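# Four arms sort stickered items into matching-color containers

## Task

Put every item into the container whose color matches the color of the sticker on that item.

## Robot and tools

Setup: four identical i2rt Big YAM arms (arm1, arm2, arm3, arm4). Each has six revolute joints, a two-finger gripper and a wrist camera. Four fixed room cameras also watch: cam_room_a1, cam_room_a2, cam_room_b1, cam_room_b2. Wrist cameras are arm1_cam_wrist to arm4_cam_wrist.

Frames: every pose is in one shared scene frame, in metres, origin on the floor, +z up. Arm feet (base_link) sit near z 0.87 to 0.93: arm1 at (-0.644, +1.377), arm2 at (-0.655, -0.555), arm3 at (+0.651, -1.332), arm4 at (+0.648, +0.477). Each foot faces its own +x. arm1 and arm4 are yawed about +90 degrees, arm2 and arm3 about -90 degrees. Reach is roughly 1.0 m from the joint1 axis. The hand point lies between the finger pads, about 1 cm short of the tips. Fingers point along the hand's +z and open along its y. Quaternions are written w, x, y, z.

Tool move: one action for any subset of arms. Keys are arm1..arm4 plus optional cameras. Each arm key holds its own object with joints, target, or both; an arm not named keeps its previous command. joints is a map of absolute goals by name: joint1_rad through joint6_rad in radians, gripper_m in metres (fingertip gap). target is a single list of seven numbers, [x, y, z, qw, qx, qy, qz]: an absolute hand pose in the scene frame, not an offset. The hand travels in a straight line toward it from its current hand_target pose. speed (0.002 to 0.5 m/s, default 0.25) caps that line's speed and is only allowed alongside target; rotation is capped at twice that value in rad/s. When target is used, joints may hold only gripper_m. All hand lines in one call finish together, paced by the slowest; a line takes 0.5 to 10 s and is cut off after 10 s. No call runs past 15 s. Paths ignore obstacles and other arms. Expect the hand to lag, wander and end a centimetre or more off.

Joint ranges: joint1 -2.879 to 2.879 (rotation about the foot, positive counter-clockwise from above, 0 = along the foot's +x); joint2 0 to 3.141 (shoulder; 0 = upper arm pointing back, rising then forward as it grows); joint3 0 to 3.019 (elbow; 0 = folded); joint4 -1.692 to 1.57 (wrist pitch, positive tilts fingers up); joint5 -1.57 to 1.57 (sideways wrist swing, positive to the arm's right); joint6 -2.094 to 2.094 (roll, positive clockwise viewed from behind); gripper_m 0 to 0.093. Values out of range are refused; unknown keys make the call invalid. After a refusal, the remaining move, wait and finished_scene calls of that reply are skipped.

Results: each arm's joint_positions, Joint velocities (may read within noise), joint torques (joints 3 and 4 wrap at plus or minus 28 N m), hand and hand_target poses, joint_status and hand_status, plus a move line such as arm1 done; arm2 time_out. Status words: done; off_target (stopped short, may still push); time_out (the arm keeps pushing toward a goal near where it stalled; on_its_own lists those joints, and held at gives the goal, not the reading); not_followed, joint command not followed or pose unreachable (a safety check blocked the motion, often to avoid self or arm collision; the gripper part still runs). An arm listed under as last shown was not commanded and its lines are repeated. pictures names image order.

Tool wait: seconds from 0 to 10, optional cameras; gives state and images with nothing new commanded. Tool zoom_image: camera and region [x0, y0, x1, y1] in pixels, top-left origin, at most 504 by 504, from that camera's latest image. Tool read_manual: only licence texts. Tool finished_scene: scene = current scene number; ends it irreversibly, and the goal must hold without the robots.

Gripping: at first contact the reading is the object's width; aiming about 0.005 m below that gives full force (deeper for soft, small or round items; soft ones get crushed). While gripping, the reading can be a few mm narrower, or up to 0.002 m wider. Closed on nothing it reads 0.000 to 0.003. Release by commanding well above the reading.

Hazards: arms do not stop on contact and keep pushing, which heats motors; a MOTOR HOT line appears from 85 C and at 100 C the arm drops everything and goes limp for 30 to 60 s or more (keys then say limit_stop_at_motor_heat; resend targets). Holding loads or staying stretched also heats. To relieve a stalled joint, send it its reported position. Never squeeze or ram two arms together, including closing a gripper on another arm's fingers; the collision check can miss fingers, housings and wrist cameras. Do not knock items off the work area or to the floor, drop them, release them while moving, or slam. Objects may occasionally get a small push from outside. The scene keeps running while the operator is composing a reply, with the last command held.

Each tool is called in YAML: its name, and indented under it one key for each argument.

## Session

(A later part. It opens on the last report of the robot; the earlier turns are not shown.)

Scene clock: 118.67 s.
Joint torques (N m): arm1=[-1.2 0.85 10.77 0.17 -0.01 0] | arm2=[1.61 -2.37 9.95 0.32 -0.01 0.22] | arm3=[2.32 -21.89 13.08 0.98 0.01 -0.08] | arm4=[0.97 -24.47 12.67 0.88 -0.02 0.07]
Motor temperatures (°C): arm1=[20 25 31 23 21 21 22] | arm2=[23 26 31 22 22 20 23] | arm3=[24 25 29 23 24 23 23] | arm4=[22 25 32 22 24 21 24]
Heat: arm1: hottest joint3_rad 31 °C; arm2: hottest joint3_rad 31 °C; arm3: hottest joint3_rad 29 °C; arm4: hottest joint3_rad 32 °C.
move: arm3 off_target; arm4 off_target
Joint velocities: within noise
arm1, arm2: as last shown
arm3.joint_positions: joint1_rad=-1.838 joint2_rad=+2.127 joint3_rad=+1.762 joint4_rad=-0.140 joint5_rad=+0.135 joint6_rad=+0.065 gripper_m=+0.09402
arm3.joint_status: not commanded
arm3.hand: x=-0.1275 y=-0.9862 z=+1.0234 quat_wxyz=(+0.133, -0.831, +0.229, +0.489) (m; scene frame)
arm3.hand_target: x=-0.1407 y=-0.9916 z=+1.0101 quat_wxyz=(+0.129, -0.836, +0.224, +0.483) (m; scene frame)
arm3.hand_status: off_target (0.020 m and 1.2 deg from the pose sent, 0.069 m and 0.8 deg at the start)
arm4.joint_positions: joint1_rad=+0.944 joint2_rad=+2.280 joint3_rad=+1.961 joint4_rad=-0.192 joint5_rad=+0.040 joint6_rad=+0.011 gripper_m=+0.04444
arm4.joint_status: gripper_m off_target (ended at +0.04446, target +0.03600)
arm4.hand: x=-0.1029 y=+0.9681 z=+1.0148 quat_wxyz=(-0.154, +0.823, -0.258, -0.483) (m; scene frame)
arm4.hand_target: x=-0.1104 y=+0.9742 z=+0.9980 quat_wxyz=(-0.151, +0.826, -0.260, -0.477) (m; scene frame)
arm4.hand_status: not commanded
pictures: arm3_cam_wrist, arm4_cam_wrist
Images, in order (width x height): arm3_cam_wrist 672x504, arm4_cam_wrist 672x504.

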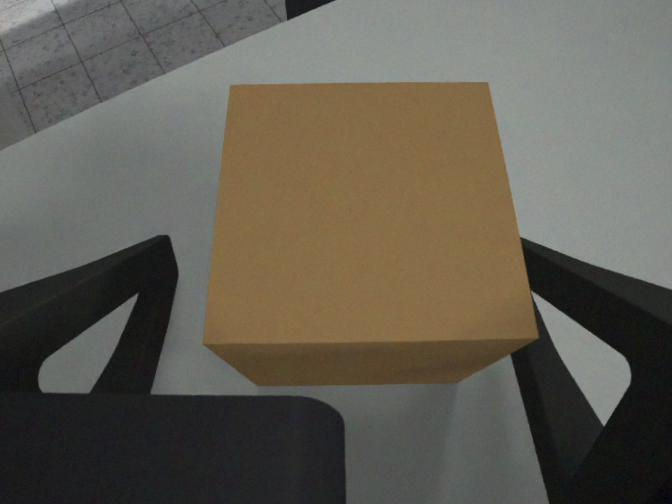

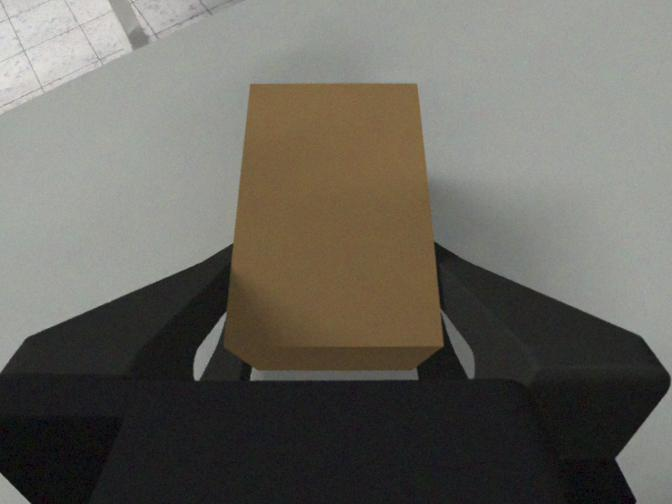

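move:
  arm3: {"joints":{"gripper_m":0.046}}
  arm4: {"target":[-0.10,0.962,1.075,0.1504,-0.8259,0.2604,0.4769],"speed":0.15}
  cameras: ["arm3_cam_wrist"]

move:
  arm3: {"target":[-0.118,-0.986,1.085,0.1294,-0.8365,0.2241,0.483],"speed":0.15}
  arm4: {"target":[0.22,0.745,1.18,0.1504,-0.8259,0.2604,0.4769],"speed":0.3}
  cameras: ["arm3_cam_wrist"]

move:
  arm3: {"target":[0.22,-1.15,1.18,0.1294,-0.8365,0.2241,0.483],"speed":0.3}
  arm4: {"joints":{"joint2_rad":0.6,"joint3_rad":1.2,"joint4_rad":-1.2}}
  cameras: []

move:
  arm3: {"joints":{"joint2_rad":0.6,"joint3_rad":1.2,"joint4_rad":-1.2}}
  arm4: {"joints":{"joint1_rad":-1.08,"joint5_rad":0,"joint6_rad":0}}
  cameras: []

move:
  arm3: {"joints":{"joint1_rad":1.03,"joint5_rad":0,"joint6_rad":0}}
  arm4: {"joints":{"joint2_rad":1.35,"joint3_rad":1.3,"joint4_rad":-0.8}}
  cameras: ["arm4_cam_wrist"]

move:
  arm3: {"joints":{"joint2_rad":1.35,"joint3_rad":1.3,"joint4_rad":-0.8}}
  arm4: {"target":[1.07,0.745,0.93,0.25,-0.25,0.933,0.067],"speed":0.3}
  cameras: ["arm3_cam_wrist","arm4_cam_wrist","cam_room_a1"]

Scene clock: 157.47 s.
Joint torques (N m): arm1=[-1.55 1.26 10.67 0.05 -0.02 0.04] | arm2=[1.49 -2.43 9.89 0.36 -0.02 0.21] | arm3=[2.37 -21.77 13.08 0.98 0.02 -0.07] | arm4=[1.61 -30.15 12.19 0.91 0.18 0.11]
Motor temperatures (°C): arm1=[20 24 31 23 21 21 21] | arm2=[23 25 31 22 22 20 23] | arm3=[24 26 33 23 24 23 23] | arm4=[22 28 35 22 24 21 26]
Heat: arm1: hottest joint3_rad 31 °C; arm2: hottest joint3_rad 31 °C; arm3: hottest joint3_rad 33 °C; arm4: hottest joint3_rad 35 °C.
move: arm3 off_target; arm4 off_target
Joint velocities: within noise
arm1, arm2: as last shown
arm3.joint_positions: joint1_rad=-1.838 joint2_rad=+2.128 joint3_rad=+1.763 joint4_rad=-0.141 joint5_rad=+0.134 joint6_rad=+0.065 gripper_m=+0.05299
arm3.joint_status: gripper_m off_target (ended at +0.05302, target +0.04600)
arm3.hand: x=-0.1276 y=-0.9862 z=+1.0232 quat_wxyz=(+0.133, -0.831, +0.229, +0.489) (m; scene frame)
arm3.hand_target: x=-0.1408 y=-0.9917 z=+1.0099 quat_wxyz=(+0.129, -0.836, +0.224, +0.483) (m; scene frame)
arm3.hand_status: not commanded
arm4.joint_positions: joint1_rad=+0.944 joint2_rad=+2.237 joint3_rad=+1.971 joint4_rad=-0.315 joint5_rad=+0.040 joint6_rad=+0.011 gripper_m=+0.04444
arm4.joint_status: not commanded
arm4.hand: x=-0.0910 y=+0.9606 z=+1.0316 quat_wxyz=(-0.146, +0.840, -0.262, -0.453) (m; scene frame)
arm4.hand_target: x=-0.0984 y=+0.9612 z=+1.0748 quat_wxyz=(-0.150, +0.826, -0.260, -0.477) (m; scene frame)
arm4.hand_status: off_target (0.044 m and 3.2 deg from the pose sent, 0.061 m and 0.9 deg at the start)
pictures: arm3_cam_wrist
Images, in order (width x height): arm3_cam_wrist 672x504.

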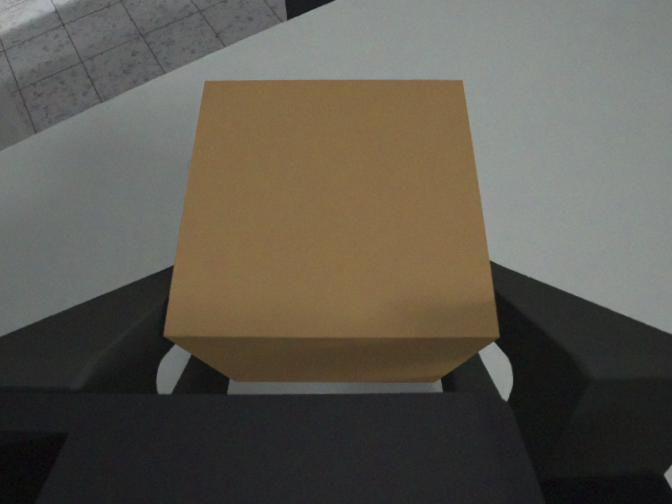

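Scene clock: 159.50 s.
Joint torques (N m): arm1=[-1.14 0.67 10.69 0.17 -0.01 0.03] | arm2=[1.55 -2.2 9.96 0.35 -0.02 0.21] | arm3=[1.03 -27.16 12.98 1.46 -0.02 -0.14] | arm4=[1.79 -8 9.72 1.05 0.24 0.19]
Motor temperatures (°C): arm1=[20 24 31 23 21 21 21] | arm2=[23 25 31 22 22 20 23] | arm3=[24 26 33 23 24 23 23] | arm4=[22 28 35 22 24 21 26]
Heat: arm1: hottest joint3_rad 31 °C; arm2: hottest joint3_rad 31 °C; arm3: hottest joint3_rad 33 °C; arm4: hottest joint3_rad 35 °C.
move: arm3 off_target; arm4 done
Joint velocities: within noise
arm1, arm2: as last shown
arm3.joint_positions: joint1_rad=-1.838 joint2_rad=+2.069 joint3_rad=+1.769 joint4_rad=-0.275 joint5_rad=+0.120 joint6_rad=+0.061 gripper_m=+0.05299
arm3.joint_status: not commanded
arm3.hand: x=-0.1122 y=-0.9948 z=+1.0463 quat_wxyz=(+0.124, -0.850, +0.226, +0.460) (m; scene frame)
arm3.hand_target: x=-0.1165 y=-0.9867 z=+1.0850 quat_wxyz=(+0.130, -0.836, +0.224, +0.483) (m; scene frame)
arm3.hand_status: off_target (0.040 m and 3.2 deg from the pose sent, 0.062 m and 1.2 deg at the start)
arm4.joint_positions: joint1_rad=+0.977 joint2_rad=+1.110 joint3_rad=+0.914 joint4_rad=-0.311 joint5_rad=+0.069 joint6_rad=+0.022 gripper_m=+0.04444
arm4.joint_status: not commanded
arm4.hand: x=+0.2230 y=+0.7469 z=+1.1863 quat_wxyz=(-0.156, +0.822, -0.256, -0.484) (m; scene frame)
arm4.hand_target: x=+0.2201 y=+0.7449 z=+1.1800 quat_wxyz=(-0.151, +0.826, -0.260, -0.477) (m; scene frame)
arm4.hand_status: done (0.007 m and 1.2 deg from the pose sent, 0.406 m and 3.2 deg at the start)
pictures: arm3_cam_wrist
Images, in order (width x height): arm3_cam_wrist 672x504.

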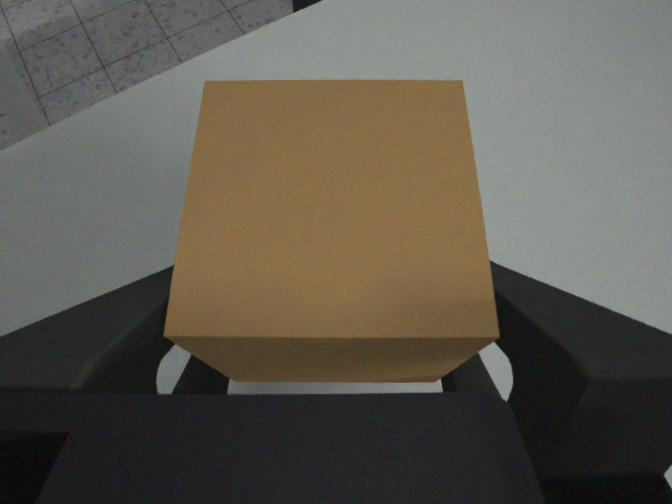

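Scene clock: 161.57 s.
Joint torques (N m): arm1=[-1.49 1.08 10.74 0.25 -0.01 0] | arm2=[1.55 -2.43 9.96 0.32 -0.02 0.21] | arm3=[2.37 -6.65 9.92 1.51 0.17 0.04] | arm4=[1.38 0.15 8.8 0.95 0.22 0.16]
Motor temperatures (°C): arm1=[20 24 31 23 21 21 21] | arm2=[23 25 31 22 22 20 23] | arm3=[24 26 33 23 24 23 23] | arm4=[22 28 35 22 24 21 26]
Heat: arm1: hottest joint3_rad 31 °C; arm2: hottest joint3_rad 31 °C; arm3: hottest joint3_rad 33 °C; arm4: hottest joint3_rad 35 °C.
move: arm3 done; arm4 done
Joint velocities: within noise
arm1, arm2: as last shown
arm3.joint_positions: joint1_rad=-1.788 joint2_rad=+0.995 joint3_rad=+0.877 joint4_rad=-0.393 joint5_rad=+0.176 joint6_rad=+0.082 gripper_m=+0.05299
arm3.joint_status: not commanded
arm3.hand: x=+0.2228 y=-1.1444 z=+1.1855 quat_wxyz=(+0.134, -0.833, +0.226, +0.488) (m; scene frame)
arm3.hand_target: x=+0.2201 y=-1.1500 z=+1.1801 quat_wxyz=(+0.130, -0.836, +0.224, +0.483) (m; scene frame)
arm3.hand_status: done (0.008 m and 0.9 deg from the pose sent, 0.390 m and 3.2 deg at the start)
arm4.joint_positions: joint1_rad=+0.977 joint2_rad=+0.605 joint3_rad=+1.193 joint4_rad=-1.190 joint5_rad=+0.070 joint6_rad=+0.022 gripper_m=+0.04444
arm4.joint_status: all done
arm4.hand: x=+0.4254 y=+0.6273 z=+1.3542 quat_wxyz=(-0.146, +0.845, -0.261, -0.444) (m; scene frame)
arm4.hand_target: x=+0.4276 y=+0.6244 z=+1.3571 quat_wxyz=(-0.143, +0.843, -0.264, -0.446) (m; scene frame)
arm4.hand_status: not commanded
pictures: none
No camera images: "cameras" was empty.

Scene clock: 163.57 s.
Joint torques (N m): arm1=[-1.67 1.44 10.67 0.28 0.01 0.03] | arm2=[1.61 -2.37 9.94 0.34 -0.02 0.21] | arm3=[2.32 -0.32 9.07 1.47 0.13 0.02] | arm4=[0.73 0.09 8.81 1.03 0.03 -0.11]
Motor temperatures (°C): arm1=[20 24 31 23 21 21 21] | arm2=[23 25 32 22 22 20 23] | arm3=[24 26 33 23 24 23 23] | arm4=[22 28 35 22 24 21 26]
Heat: arm1: hottest joint3_rad 31 °C; arm2: hottest joint3_rad 32 °C; arm3: hottest joint3_rad 33 °C; arm4: hottest joint3_rad 35 °C.
move: arm3 done; arm4 done
Joint velocities: within noise
arm1.joint_positions: joint1_rad=-2.316 joint2_rad=+0.748 joint3_rad=+0.748 joint4_rad=-1.564 joint5_rad=-0.006 joint6_rad=-0.061 gripper_m=+0.07996
arm1.joint_status: not commanded
arm1.hand: x=-0.5048 y=+1.2685 z=+1.1036 quat_wxyz=(+0.004, -0.303, -0.953, -0.001) (m; scene frame)
arm1.hand_target: x=-0.5049 y=+1.2695 z=+1.1041 quat_wxyz=(+0.006, -0.301, -0.954, -0.002) (m; scene frame)
arm1.hand_status: not commanded
arm2: as last shown
arm3.joint_positions: joint1_rad=-1.788 joint2_rad=+0.608 joint3_rad=+1.197 joint4_rad=-1.196 joint5_rad=+0.178 joint6_rad=+0.083 gripper_m=+0.05299
arm3.joint_status: all done
arm3.hand: x=+0.4087 y=-1.2074 z=+1.3417 quat_wxyz=(+0.131, -0.856, +0.228, +0.446) (m; scene frame)
arm3.hand_target: x=+0.4104 y=-1.2117 z=+1.3443 quat_wxyz=(+0.127, -0.855, +0.225, +0.450) (m; scene frame)
arm3.hand_status: not commanded
arm4.joint_positions: joint1_rad=-1.077 joint2_rad=+0.605 joint3_rad=+1.193 joint4_rad=-1.190 joint5_rad=+0.001 joint6_rad=+0.012 gripper_m=+0.04446
arm4.joint_status: all done
arm4.hand: x=+0.8800 y=+0.6192 z=+1.3519 quat_wxyz=(-0.445, +0.236, -0.854, -0.128) (m; scene frame)
arm4.hand_target: x=+0.8774 y=+0.6170 z=+1.3548 quat_wxyz=(-0.447, +0.240, -0.853, -0.125) (m; scene frame)
arm4.hand_status: not commanded
pictures: none
No camera images: "cameras" was empty.

Scene clock: 165.83 s.
Joint torques (N m): arm1=[-1.73 0.67 10.67 0.06 -0.04 0.05] | arm2=[1.55 -2.32 9.94 0.39 -0.02 0.21] | arm3=[1.96 -0.03 9.01 1.5 0.11 -0.11] | arm4=[0.67 -14.97 10.84 1.65 0.03 -0.09]
Motor temperatures (°C): arm1=[20 24 31 23 21 21 21] | arm2=[23 25 32 22 22 20 23] | arm3=[24 26 33 23 24 23 24] | arm4=[22 27 35 22 24 21 26]
Heat: arm1: hottest joint3_rad 31 °C; arm2: hottest joint3_rad 32 °C; arm3: hottest joint3_rad 33 °C; arm4: hottest joint3_rad 35 °C.
move: arm3 done; arm4 done
Joint velocities: within noise
arm1: as last shown
arm2.joint_positions: joint1_rad=+0.815 joint2_rad=+0.748 joint3_rad=+0.759 joint4_rad=-1.560 joint5_rad=+0.003 joint6_rad=-0.119 gripper_m=+0.08794
arm2.joint_status: not commanded
arm2.hand: x=-0.5133 y=-0.6627 z=+1.1246 quat_wxyz=(-0.010, -0.257, -0.966, +0.004) (m; scene frame)
arm2.hand_target: x=-0.5160 y=-0.6587 z=+1.1207 quat_wxyz=(+0.000, -0.259, -0.966, +0.000) (m; scene frame)
arm2.hand_status: not commanded
arm3.joint_positions: joint1_rad=+1.020 joint2_rad=+0.608 joint3_rad=+1.197 joint4_rad=-1.196 joint5_rad=-0.002 joint6_rad=+0.006 gripper_m=+0.05304
arm3.joint_status: all done
arm3.hand: x=+0.8611 y=-1.4928 z=+1.3446 quat_wxyz=(-0.441, -0.291, -0.834, +0.156) (m; scene frame)
arm3.hand_target: x=+0.8599 y=-1.4888 z=+1.3471 quat_wxyz=(-0.444, -0.284, -0.835, +0.157) (m; scene frame)
arm3.hand_status: not commanded
arm4.joint_positions: joint1_rad=-1.077 joint2_rad=+1.367 joint3_rad=+1.278 joint4_rad=-0.818 joint5_rad=+0.001 joint6_rad=+0.012 gripper_m=+0.04446
arm4.joint_status: all done
arm4.hand: x=+1.1129 y=+0.7620 z=+1.1632 quat_wxyz=(-0.310, +0.252, -0.912, -0.089) (m; scene frame)
arm4.hand_target: x=+1.1183 y=+0.7637 z=+1.1870 quat_wxyz=(-0.337, +0.253, -0.902, -0.094) (m; scene frame)
arm4.hand_status: not commanded
pictures: arm4_cam_wrist
Images, in order (width x height): arm4_cam_wrist 672x504.

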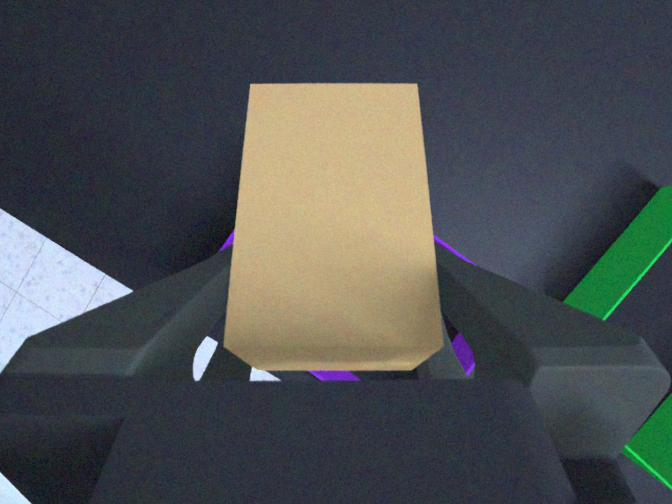

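Scene clock: 167.40 s.
Joint torques (N m): arm1=[-1.55 0.79 10.8 0.17 -0.02 0.02] | arm2=[1.55 -2.49 9.94 0.38 -0.02 0.21] | arm3=[2.02 -14.33 11.51 1.98 0.11 -0.11] | arm4=[1.08 -13.39 7.88 1.43 0.23 0.18]
Motor temperatures (°C): arm1=[20 24 31 23 21 21 21] | arm2=[23 25 32 22 22 20 23] | arm3=[24 26 33 23 24 23 24] | arm4=[22 27 35 22 24 21 26]
Heat: arm1: hottest joint3_rad 31 °C; arm2: hottest joint3_rad 32 °C; arm3: hottest joint3_rad 33 °C; arm4: hottest joint3_rad 35 °C.
move: arm3 done; arm4 off_target
Joint velocities: within noise
arm1, arm2: as last shown
arm3.joint_positions: joint1_rad=+1.020 joint2_rad=+1.364 joint3_rad=+1.280 joint4_rad=-0.817 joint5_rad=-0.002 joint6_rad=+0.006 gripper_m=+0.05304
arm3.joint_status: all done
arm3.hand: x=+1.0762 y=-1.6663 z=+1.1629 quat_wxyz=(-0.314, -0.312, -0.890, +0.112) (m; scene frame)
arm3.hand_target: x=+1.0834 y=-1.6649 z=+1.1838 quat_wxyz=(-0.336, -0.302, -0.884, +0.120) (m; scene frame)
arm3.hand_status: not commanded
arm4.joint_positions: joint1_rad=-1.059 joint2_rad=+1.551 joint3_rad=+0.843 joint4_rad=-0.367 joint5_rad=+0.021 joint6_rad=+0.031 gripper_m=+0.04446
arm4.joint_status: not commanded
arm4.hand: x=+1.0630 y=+0.7373 z=+0.9222 quat_wxyz=(-0.235, +0.255, -0.936, -0.062) (m; scene frame)
arm4.hand_target: x=+1.0698 y=+0.7449 z=+0.9303 quat_wxyz=(-0.250, +0.250, -0.933, -0.067) (m; scene frame)
arm4.hand_status: off_target (0.013 m and 2.0 deg from the pose sent, 0.238 m and 7.7 deg at the start)
pictures: arm3_cam_wrist, arm4_cam_wrist, cam_room_a1
Images, in order (width x height): arm3_cam_wrist 672x504, arm4_cam_wrist 672x504, cam_room_a1 672x504.

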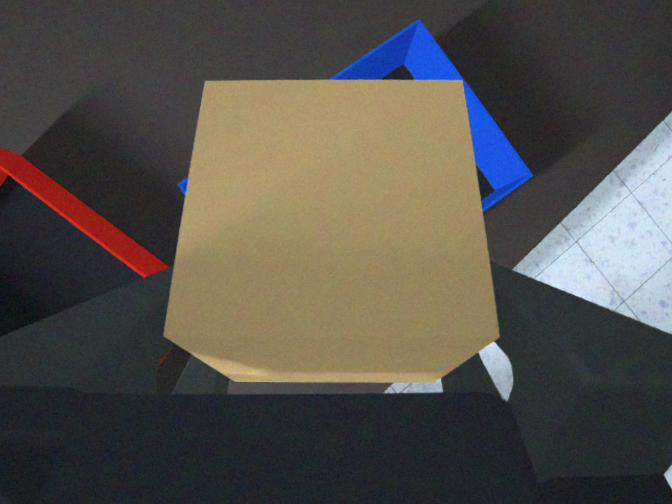

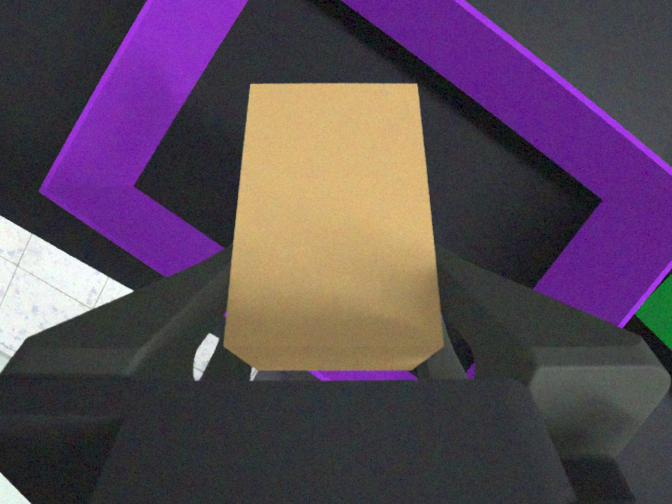

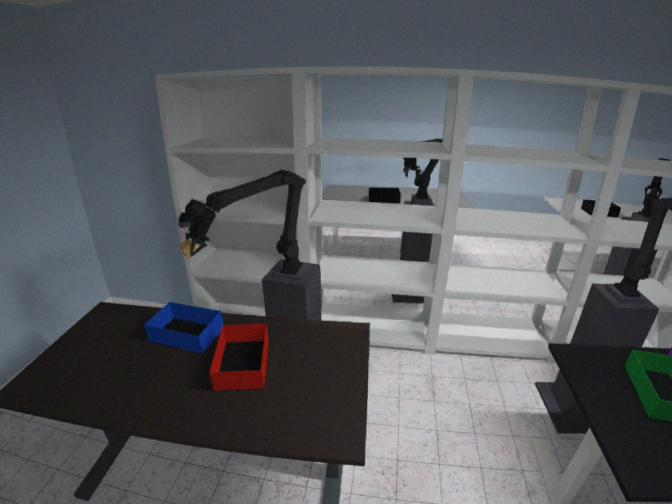

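move:
  arm3: {"target":[1.14,-1.745,0.92,0.2432,0.3303,0.9077,-0.0885],"speed":0.3}
  arm4: {"target":[1.09,0.76,0.79,0.25,-0.25,0.933,0.067],"speed":0.2}
  cameras: ["arm3_cam_wrist","arm4_cam_wrist","cam_room_a2"]

zoom_image:
  camera: "cam_room_a2"
  region: [250, 270, 370, 390]

Scene clock: 178.53 s.
Joint torques (N m): arm1=[-1.67 1.14 10.76 0.17 -0.04 0.01] | arm2=[1.49 -2.37 9.91 0.35 -0.02 0.22] | arm3=[0.26 -20.95 11.82 1.5 -0.06 -0.12] | arm4=[1.2 -15.97 6.23 1.39 0.24 0.19]
Motor temperatures (°C): arm1=[20 24 31 23 21 21 21] | arm2=[23 25 32 22 22 20 23] | arm3=[24 26 33 23 24 23 24] | arm4=[22 27 35 22 24 21 26]
Heat: arm1: hottest joint3_rad 31 °C; arm2: hottest joint3_rad 32 °C; arm3: hottest joint3_rad 33 °C; arm4: hottest joint3_rad 35 °C.
move: arm3 off_target; arm4 off_target
Joint velocities: within noise
arm1, arm2: as last shown
arm3.joint_positions: joint1_rad=+0.999 joint2_rad=+1.889 joint3_rad=+1.240 joint4_rad=-0.488 joint5_rad=-0.009 joint6_rad=+0.005 gripper_m=+0.05304
arm3.joint_status: not commanded
arm3.hand: x=+1.1229 y=-1.7216 z=+0.8884 quat_wxyz=(-0.207, -0.332, -0.917, +0.074) (m; scene frame)
arm3.hand_target: x=+1.1382 y=-1.7438 z=+0.9210 quat_wxyz=(-0.243, -0.330, -0.908, +0.089) (m; scene frame)
arm3.hand_status: off_target (0.043 m and 4.6 deg from the pose sent, 0.263 m and 9.0 deg at the start)
arm4.joint_positions: joint1_rad=-1.057 joint2_rad=+1.920 joint3_rad=+0.833 joint4_rad=+0.010 joint5_rad=+0.023 joint6_rad=+0.034 gripper_m=+0.04446
arm4.joint_status: not commanded
arm4.hand: x=+1.0785 y=+0.7483 z=+0.7847 quat_wxyz=(-0.234, +0.254, -0.936, -0.061) (m; scene frame)
arm4.hand_target: x=+1.0896 y=+0.7598 z=+0.7904 quat_wxyz=(-0.250, +0.250, -0.933, -0.067) (m; scene frame)
arm4.hand_status: off_target (0.017 m and 2.1 deg from the pose sent, 0.137 m and 2.0 deg at the start)
pictures: arm3_cam_wrist, arm4_cam_wrist, cam_room_a2
Images, in order (width x height): arm3_cam_wrist 672x504, arm4_cam_wrist 672x504, cam_room_a2 672x504.

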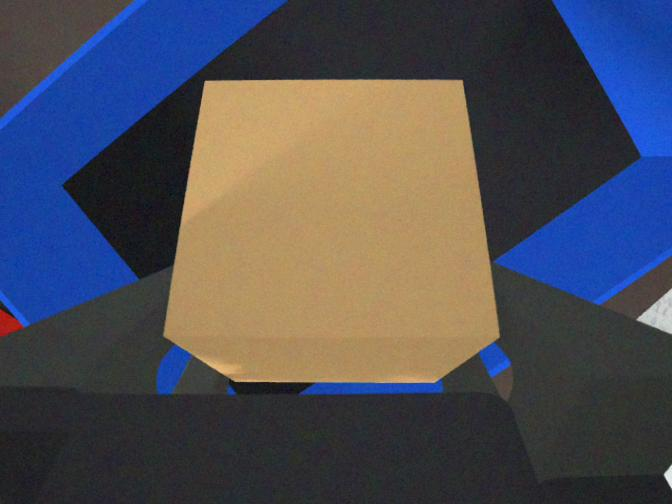

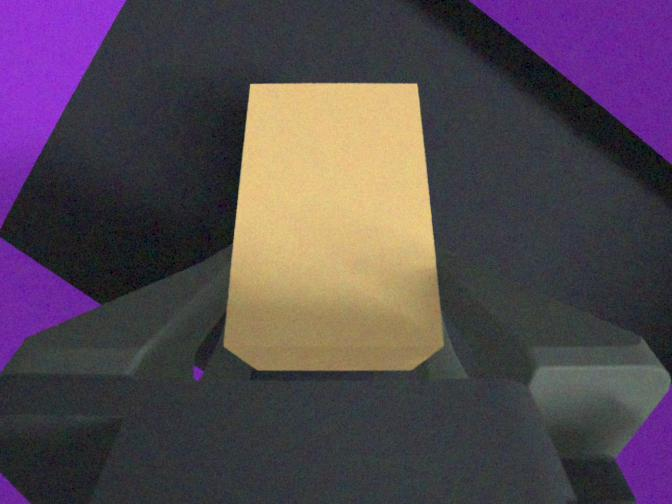

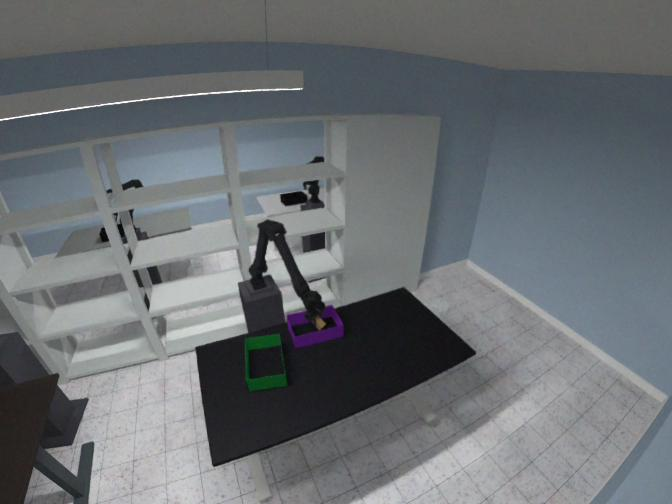

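Scaled by 4.200.

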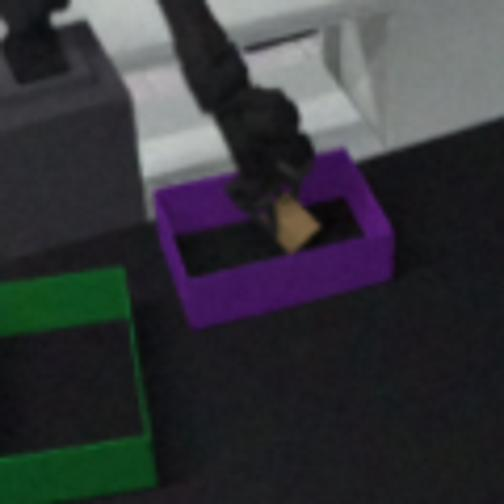

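move:
  arm3: {"target":[1.145,-1.75,0.80,0.2432,0.3303,0.9077,-0.0885],"speed":0.2}
  arm4: {"target":[1.09,0.76,0.755,0.3303,-0.2432,0.9077,0.0885],"speed":0.1}
  cameras: ["arm3_cam_wrist","cam_room_a1"]

move:
  arm3: {"target":[1.145,-1.75,0.76,0.2432,0.3303,0.9077,-0.0885],"speed":0.1}
  arm4: {"target":[1.085,0.757,0.735,0.3303,-0.2432,0.9077,0.0885],"speed":0.05}
  cameras: ["arm3_cam_wrist","arm4_cam_wrist","cam_room_a1","cam_room_a2"]

zoom_image:
  camera: "cam_room_a2"
  region: [270, 290, 360, 370]

zoom_image:
  camera: "cam_room_a1"
  region: [130, 270, 280, 390]

Scene clock: 187.50 s.
Joint torques (N m): arm1=[-1.79 0.85 10.56 0.29 -0.03 0.02] | arm2=[1.55 -2.32 9.95 0.36 -0.02 0.21] | arm3=[0.5 -20.54 7.92 1.69 -0.06 -0.11] | arm4=[1.08 -15.38 3.29 1.76 0.24 0.13]
Motor temperatures (°C): arm1=[20 24 31 23 21 21 21] | arm2=[23 25 32 22 22 20 23] | arm3=[24 26 33 23 24 23 24] | arm4=[22 26 34 22 24 21 26]
Heat: arm1: hottest joint3_rad 31 °C; arm2: hottest joint3_rad 32 °C; arm3: hottest joint3_rad 33 °C; arm4: hottest joint3_rad 34 °C.
move: arm3 off_target; arm4 done
Joint velocities: within noise
arm1, arm2: as last shown
arm3.joint_positions: joint1_rad=+0.999 joint2_rad=+2.091 joint3_rad=+1.240 joint4_rad=-0.235 joint5_rad=-0.009 joint6_rad=+0.005 gripper_m=+0.05304
arm3.joint_status: not commanded
arm3.hand: x=+1.1405 y=-1.7374 z=+0.7938 quat_wxyz=(-0.230, -0.329, -0.912, +0.083) (m; scene frame)
arm3.hand_target: x=+1.1446 y=-1.7498 z=+0.8001 quat_wxyz=(-0.243, -0.330, -0.908, +0.089) (m; scene frame)
arm3.hand_status: off_target (0.015 m and 1.7 deg from the pose sent, 0.095 m and 4.6 deg at the start)
arm4.joint_positions: joint1_rad=-1.053 joint2_rad=+2.039 joint3_rad=+0.773 joint4_rad=+0.398 joint5_rad=+0.033 joint6_rad=+0.034 gripper_m=+0.04446
arm4.joint_status: not commanded
arm4.hand: x=+1.0929 y=+0.7576 z=+0.7616 quat_wxyz=(-0.330, +0.245, -0.907, -0.087) (m; scene frame)
arm4.hand_target: x=+1.0899 y=+0.7600 z=+0.7551 quat_wxyz=(-0.330, +0.243, -0.908, -0.089) (m; scene frame)
arm4.hand_status: done (0.008 m and 0.3 deg from the pose sent, 0.034 m and 12.0 deg at the start)
pictures: arm3_cam_wrist, cam_room_a1
Images, in order (width x height): arm3_cam_wrist 672x504, cam_room_a1 672x504.

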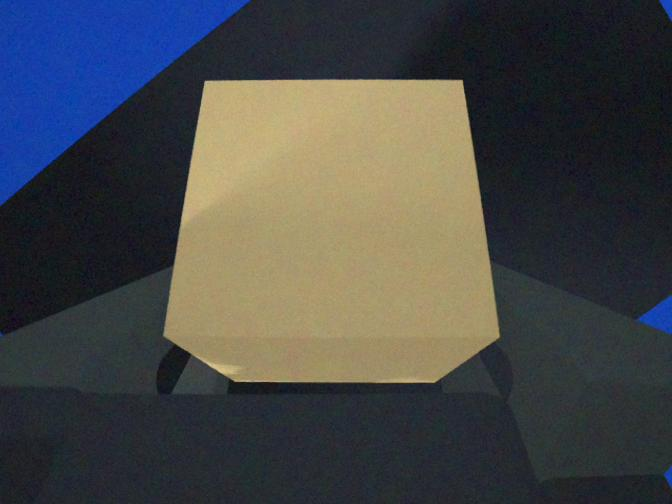

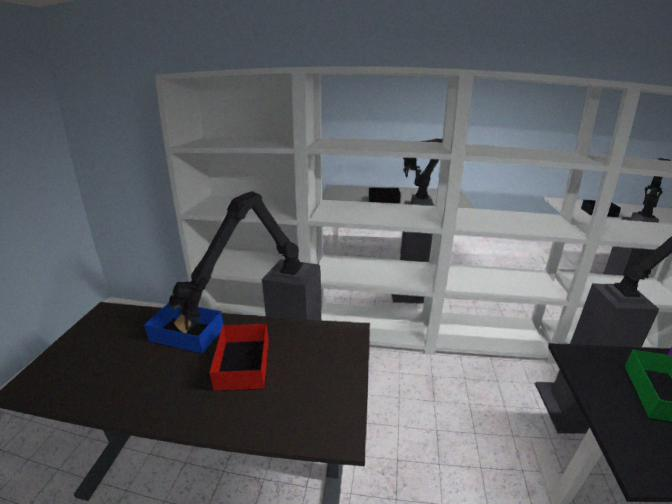

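Scene clock: 188.47 s.
Joint torques (N m): arm1=[-1.55 1.38 10.63 0.14 -0.02 0.01] | arm2=[1.44 -2.26 9.94 0.35 -0.02 0.2] | arm3=[0.38 -20.13 7.58 1.51 -0.02 -0.1] | arm4=[1.14 -13.63 2.69 1.62 0.23 0.12]
Motor temperatures (°C): arm1=[20 24 31 23 21 21 21] | arm2=[23 25 32 22 22 20 23] | arm3=[24 26 33 23 24 23 24] | arm4=[22 26 34 22 24 21 26]
Heat: arm1: hottest joint3_rad 31 °C; arm2: hottest joint3_rad 32 °C; arm3: hottest joint3_rad 33 °C; arm4: hottest joint3_rad 34 °C.
move: arm3 off_target; arm4 off_target
Joint velocities: within noise
arm1, arm2: as last shown
arm3.joint_positions: joint1_rad=+0.999 joint2_rad=+2.164 joint3_rad=+1.241 joint4_rad=-0.153 joint5_rad=-0.010 joint6_rad=+0.005 gripper_m=+0.05304
arm3.joint_status: not commanded
arm3.hand: x=+1.1422 y=-1.7391 z=+0.7595 quat_wxyz=(-0.235, -0.329, -0.911, +0.084) (m; scene frame)
arm3.hand_target: x=+1.1448 y=-1.7498 z=+0.7602 quat_wxyz=(-0.243, -0.330, -0.908, +0.088) (m; scene frame)
arm3.hand_status: off_target (0.011 m and 1.1 deg from the pose sent, 0.036 m and 1.7 deg at the start)
arm4.joint_positions: joint1_rad=-1.053 joint2_rad=+2.082 joint3_rad=+0.771 joint4_rad=+0.464 joint5_rad=+0.035 joint6_rad=+0.034 gripper_m=+0.04446
arm4.joint_status: not commanded
arm4.hand: x=+1.0934 y=+0.7581 z=+0.7503 quat_wxyz=(-0.340, +0.244, -0.904, -0.090) (m; scene frame)
arm4.hand_target: x=+1.0848 y=+0.7568 z=+0.7355 quat_wxyz=(-0.330, +0.243, -0.908, -0.088) (m; scene frame)
arm4.hand_status: off_target (0.017 m and 1.2 deg from the pose sent, 0.028 m and 0.3 deg at the start)
pictures: arm3_cam_wrist, arm4_cam_wrist, cam_room_a1, cam_room_a2
Images, in order (width x height): arm3_cam_wrist 672x504, arm4_cam_wrist 672x504, cam_room_a1 672x504, cam_room_a2 672x504.

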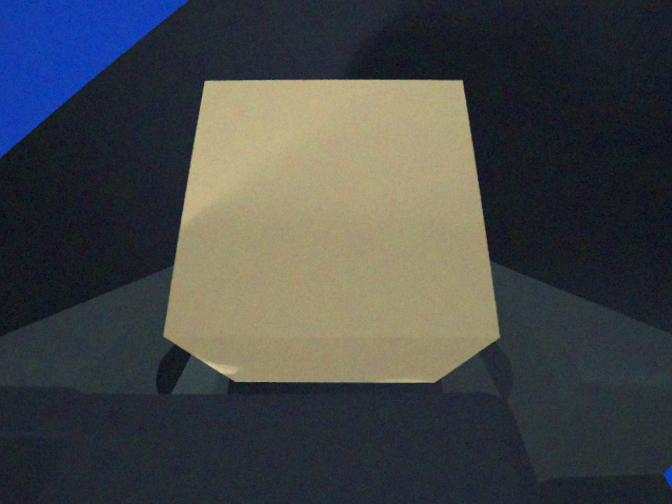

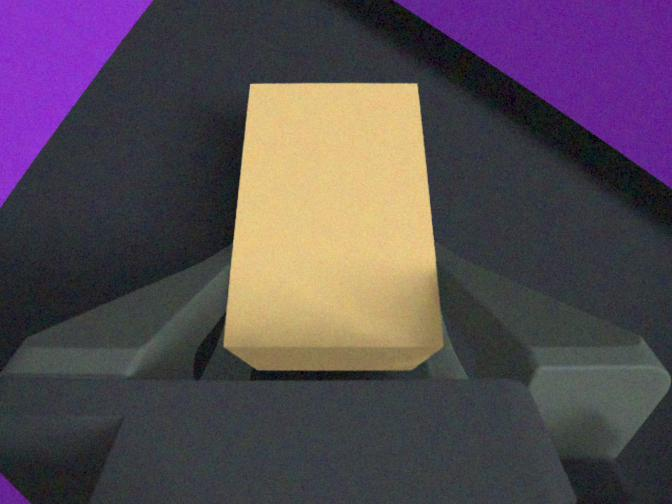

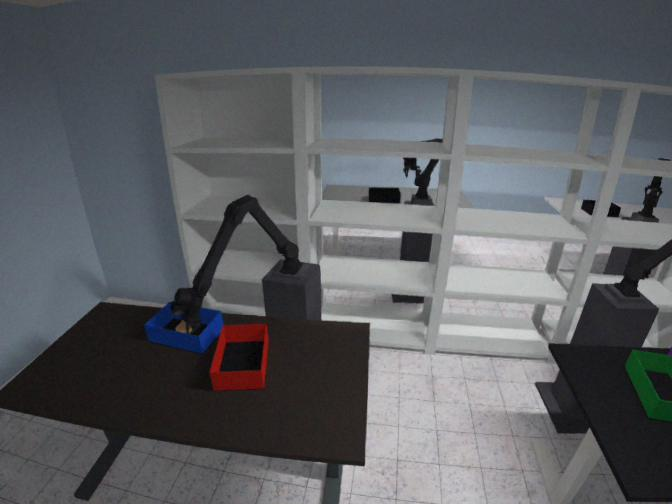

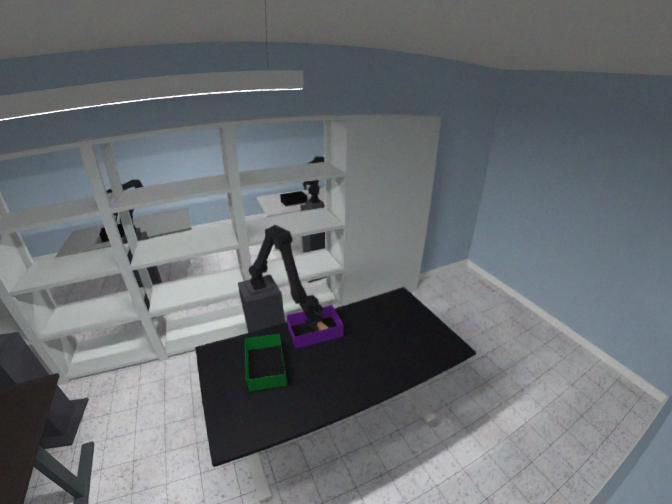

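Scaled by 5.600.

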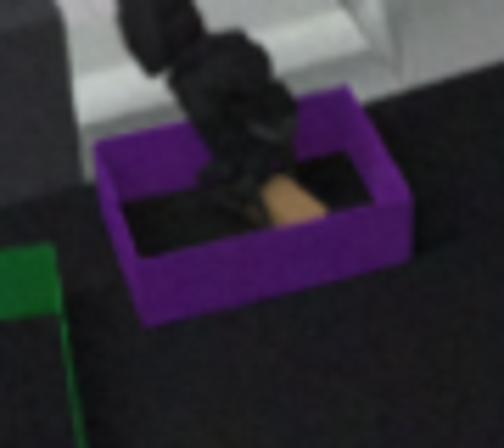

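Scaled by 3.360.

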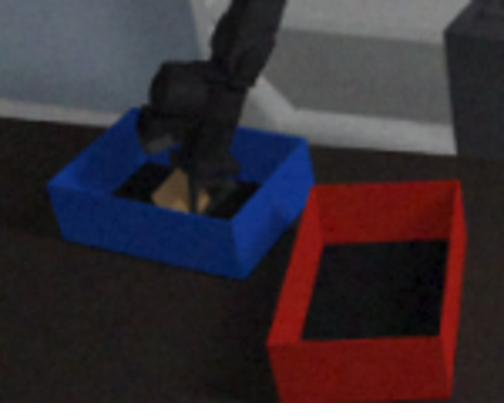

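move:
  arm3: {"target":[1.145,-1.75,0.732,0.2432,0.3303,0.9077,-0.0885],"speed":0.06}
  arm4: {"joints":{"gripper_m":0.085}}
  cameras: []

move:
  arm4: {"target":[1.05,0.735,0.92,0.3303,-0.2432,0.9077,0.0885],"speed":0.2}
  cameras: ["arm4_cam_wrist"]

Scene clock: 192.83 s.
Joint torques (N m): arm1=[-1.73 1.14 10.7 0.18 -0.01 0] | arm2=[1.49 -2.32 9.94 0.32 -0.02 0.2] | arm3=[0.44 -16.44 7.82 1.36 0.01 -0.1] | arm4=[1.44 -14.56 2.81 1.63 0.2 0.12]
Motor temperatures (°C): arm1=[20 24 31 23 21 21 21] | arm2=[23 25 32 22 22 20 23] | arm3=[24 26 33 23 24 23 24] | arm4=[22 26 34 22 24 21 26]
Heat: arm1: hottest joint3_rad 31 °C; arm2: hottest joint3_rad 32 °C; arm3: hottest joint3_rad 33 °C; arm4: hottest joint3_rad 34 °C.
move: arm3 off_target; arm4 done
Joint velocities: arm1=[0.015 -0.005 -0.002 -0.046 -0.066 0.007 0.001] | arm2=[within noise] | arm3=[within noise] | arm4=[within noise]
arm1, arm2: as last shown
arm3.joint_positions: joint1_rad=+0.999 joint2_rad=+2.179 joint3_rad=+1.241 joint4_rad=-0.095 joint5_rad=-0.011 joint6_rad=+0.005 gripper_m=+0.05304
arm3.joint_status: not commanded
arm3.hand: x=+1.1490 y=-1.7446 z=+0.7569 quat_wxyz=(-0.255, -0.327, -0.906, +0.091) (m; scene frame)
arm3.hand_target: x=+1.1441 y=-1.7491 z=+0.7329 quat_wxyz=(-0.243, -0.330, -0.908, +0.088) (m; scene frame)
arm3.hand_status: off_target (0.026 m and 1.4 deg from the pose sent, 0.030 m and 1.1 deg at the start)
arm4.joint_positions: joint1_rad=-1.053 joint2_rad=+2.090 joint3_rad=+0.771 joint4_rad=+0.464 joint5_rad=+0.035 joint6_rad=+0.034 gripper_m=+0.08490
arm4.joint_status: all done
arm4.hand: x=+1.0916 y=+0.7569 z=+0.7463 quat_wxyz=(-0.337, +0.244, -0.905, -0.089) (m; scene frame)
arm4.hand_target: x=+1.0847 y=+0.7568 z=+0.7355 quat_wxyz=(-0.330, +0.243, -0.908, -0.088) (m; scene frame)
arm4.hand_status: not commanded
pictures: none
No camera images: "cameras" was empty.

Scene clock: 194.43 s.
Joint torques (N m): arm1=[-1.55 0.73 10.56 0.38 -0.03 0.02] | arm2=[1.44 -2.37 9.94 0.36 -0.03 0.21] | arm3=[0.38 -16.44 7.86 1.33 0.01 -0.09] | arm4=[1.26 -11.34 6.78 0.68 0.17 0.14]
Motor temperatures (°C): arm1=[20 24 31 23 21 21 21] | arm2=[23 25 32 22 22 20 23] | arm3=[24 26 32 23 24 23 24] | arm4=[22 26 33 22 24 21 26]
Heat: arm1: hottest joint3_rad 31 °C; arm2: hottest joint3_rad 32 °C; arm3: hottest joint3_rad 32 °C; arm4: hottest joint3_rad 33 °C.
move: arm4 done
Joint velocities: within noise
arm1, arm2, arm3: as last shown
arm4.joint_positions: joint1_rad=-1.051 joint2_rad=+1.490 joint3_rad=+0.661 joint4_rad=-0.025 joint5_rad=+0.038 joint6_rad=+0.036 gripper_m=+0.08490
arm4.joint_status: not commanded
arm4.hand: x=+1.0528 y=+0.7324 z=+0.9226 quat_wxyz=(-0.337, +0.244, -0.905, -0.088) (m; scene frame)
arm4.hand_target: x=+1.0499 y=+0.7349 z=+0.9200 quat_wxyz=(-0.330, +0.243, -0.908, -0.089) (m; scene frame)
arm4.hand_status: done (0.005 m and 0.8 deg from the pose sent, 0.180 m and 0.8 deg at the start)
pictures: arm4_cam_wrist
Images, in order (width x height): arm4_cam_wrist 672x504.

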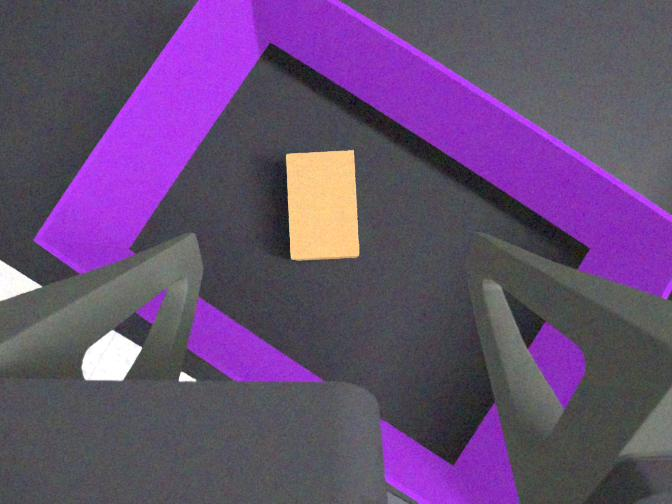

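Arm3 is in contact; release.

move:
  arm3: {"joints":{"gripper_m":0.088}}
  cameras: []

move:
  arm3: {"target":[1.115,-1.72,0.92,0.2432,0.3303,0.9077,-0.0885],"speed":0.2}
  cameras: ["arm3_cam_wrist","cam_room_a1"]

Scene clock: 197.97 s.
Joint torques (N m): arm1=[-1.26 1.14 10.59 0.32 -0.01 0.03] | arm2=[1.55 -2.32 9.94 0.34 -0.03 0.21] | arm3=[0.62 -18.49 7.35 1.11 0.01 -0.11] | arm4=[1.55 -11.34 6.83 0.46 0.16 0.12]
Motor temperatures (°C): arm1=[20 24 31 23 21 21 21] | arm2=[23 25 32 22 22 20 23] | arm3=[24 26 32 23 24 23 24] | arm4=[22 26 33 22 24 21 26]
Heat: arm1: hottest joint3_rad 31 °C; arm2: hottest joint3_rad 32 °C; arm3: hottest joint3_rad 32 °C; arm4: hottest joint3_rad 33 °C.
move: arm3 done
Joint velocities: within noise
arm1.joint_positions: joint1_rad=-2.316 joint2_rad=+0.748 joint3_rad=+0.748 joint4_rad=-1.564 joint5_rad=-0.006 joint6_rad=-0.061 gripper_m=+0.07996
arm1.joint_status: not commanded
arm1.hand: x=-0.5048 y=+1.2685 z=+1.1036 quat_wxyz=(+0.004, -0.303, -0.953, -0.001) (m; scene frame)
arm1.hand_target: x=-0.5049 y=+1.2695 z=+1.1041 quat_wxyz=(+0.006, -0.301, -0.954, -0.002) (m; scene frame)
arm1.hand_status: not commanded
arm2, arm4: as last shown
arm3.joint_positions: joint1_rad=+0.997 joint2_rad=+2.200 joint3_rad=+1.245 joint4_rad=-0.089 joint5_rad=-0.011 joint6_rad=+0.007 gripper_m=+0.08797
arm3.joint_status: all done
arm3.hand: x=+1.1468 y=-1.7441 z=+0.7461 quat_wxyz=(-0.250, -0.329, -0.906, +0.089) (m; scene frame)
arm3.hand_target: x=+1.1440 y=-1.7490 z=+0.7327 quat_wxyz=(-0.243, -0.330, -0.908, +0.088) (m; scene frame)
arm3.hand_status: not commanded
arm4.hand_target: x=+1.0500 y=+0.7349 z=+0.9201 quat_wxyz=(-0.330, +0.243, -0.908, -0.089) (m; scene frame)
pictures: none
No camera images: "cameras" was empty.

Scene clock: 199.63 s.
Joint torques (N m): arm1=[-2.02 0.67 10.55 0.18 -0.05 0.01] | arm2=[1.61 -2.26 9.92 0.35 -0.02 0.21] | arm3=[0.73 -18.26 7.64 0.75 0.08 -0.09] | arm4=[1.2 -11.52 6.82 0.66 0.18 0.14]
Motor temperatures (°C): arm1=[20 24 31 23 21 21 21] | arm2=[23 25 32 22 22 20 23] | arm3=[24 26 32 23 24 23 24] | arm4=[22 26 33 22 24 21 26]
Heat: arm1: hottest joint3_rad 31 °C; arm2: hottest joint3_rad 32 °C; arm3: hottest joint3_rad 32 °C; arm4: hottest joint3_rad 33 °C.
move: arm3 done
Joint velocities: within noise
arm1, arm4: as last shown
arm2.joint_positions: joint1_rad=+0.815 joint2_rad=+0.748 joint3_rad=+0.759 joint4_rad=-1.560 joint5_rad=+0.003 joint6_rad=-0.119 gripper_m=+0.08794
arm2.joint_status: not commanded
arm2.hand: x=-0.5133 y=-0.6627 z=+1.1246 quat_wxyz=(-0.010, -0.257, -0.966, +0.004) (m; scene frame)
arm2.hand_target: x=-0.5160 y=-0.6587 z=+1.1207 quat_wxyz=(+0.000, -0.259, -0.966, +0.000) (m; scene frame)
arm2.hand_status: not commanded
arm3.joint_positions: joint1_rad=+0.997 joint2_rad=+1.801 joint3_rad=+1.183 joint4_rad=-0.426 joint5_rad=-0.011 joint6_rad=+0.007 gripper_m=+0.08797
arm3.joint_status: not commanded
arm3.hand: x=+1.1201 y=-1.7197 z=+0.9233 quat_wxyz=(-0.250, -0.329, -0.906, +0.089) (m; scene frame)
arm3.hand_target: x=+1.1150 y=-1.7199 z=+0.9200 quat_wxyz=(-0.243, -0.330, -0.908, +0.088) (m; scene frame)
arm3.hand_status: done (0.006 m and 0.8 deg from the pose sent, 0.178 m and 0.8 deg at the start)
pictures: arm3_cam_wrist, cam_room_a1
Images, in order (width x height): arm3_cam_wrist 672x504, cam_room_a1 672x504.

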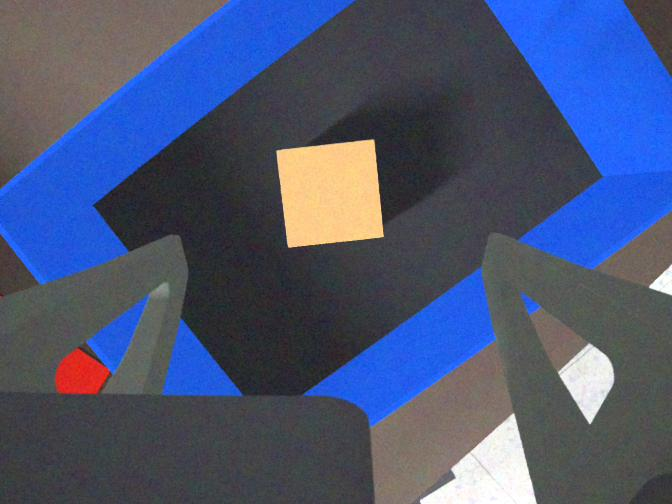

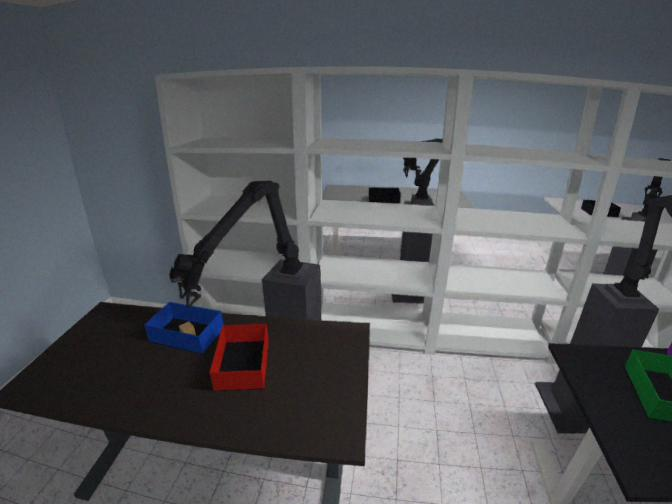

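finished_scene:
  scene: 3

The scene is finished: the task was done.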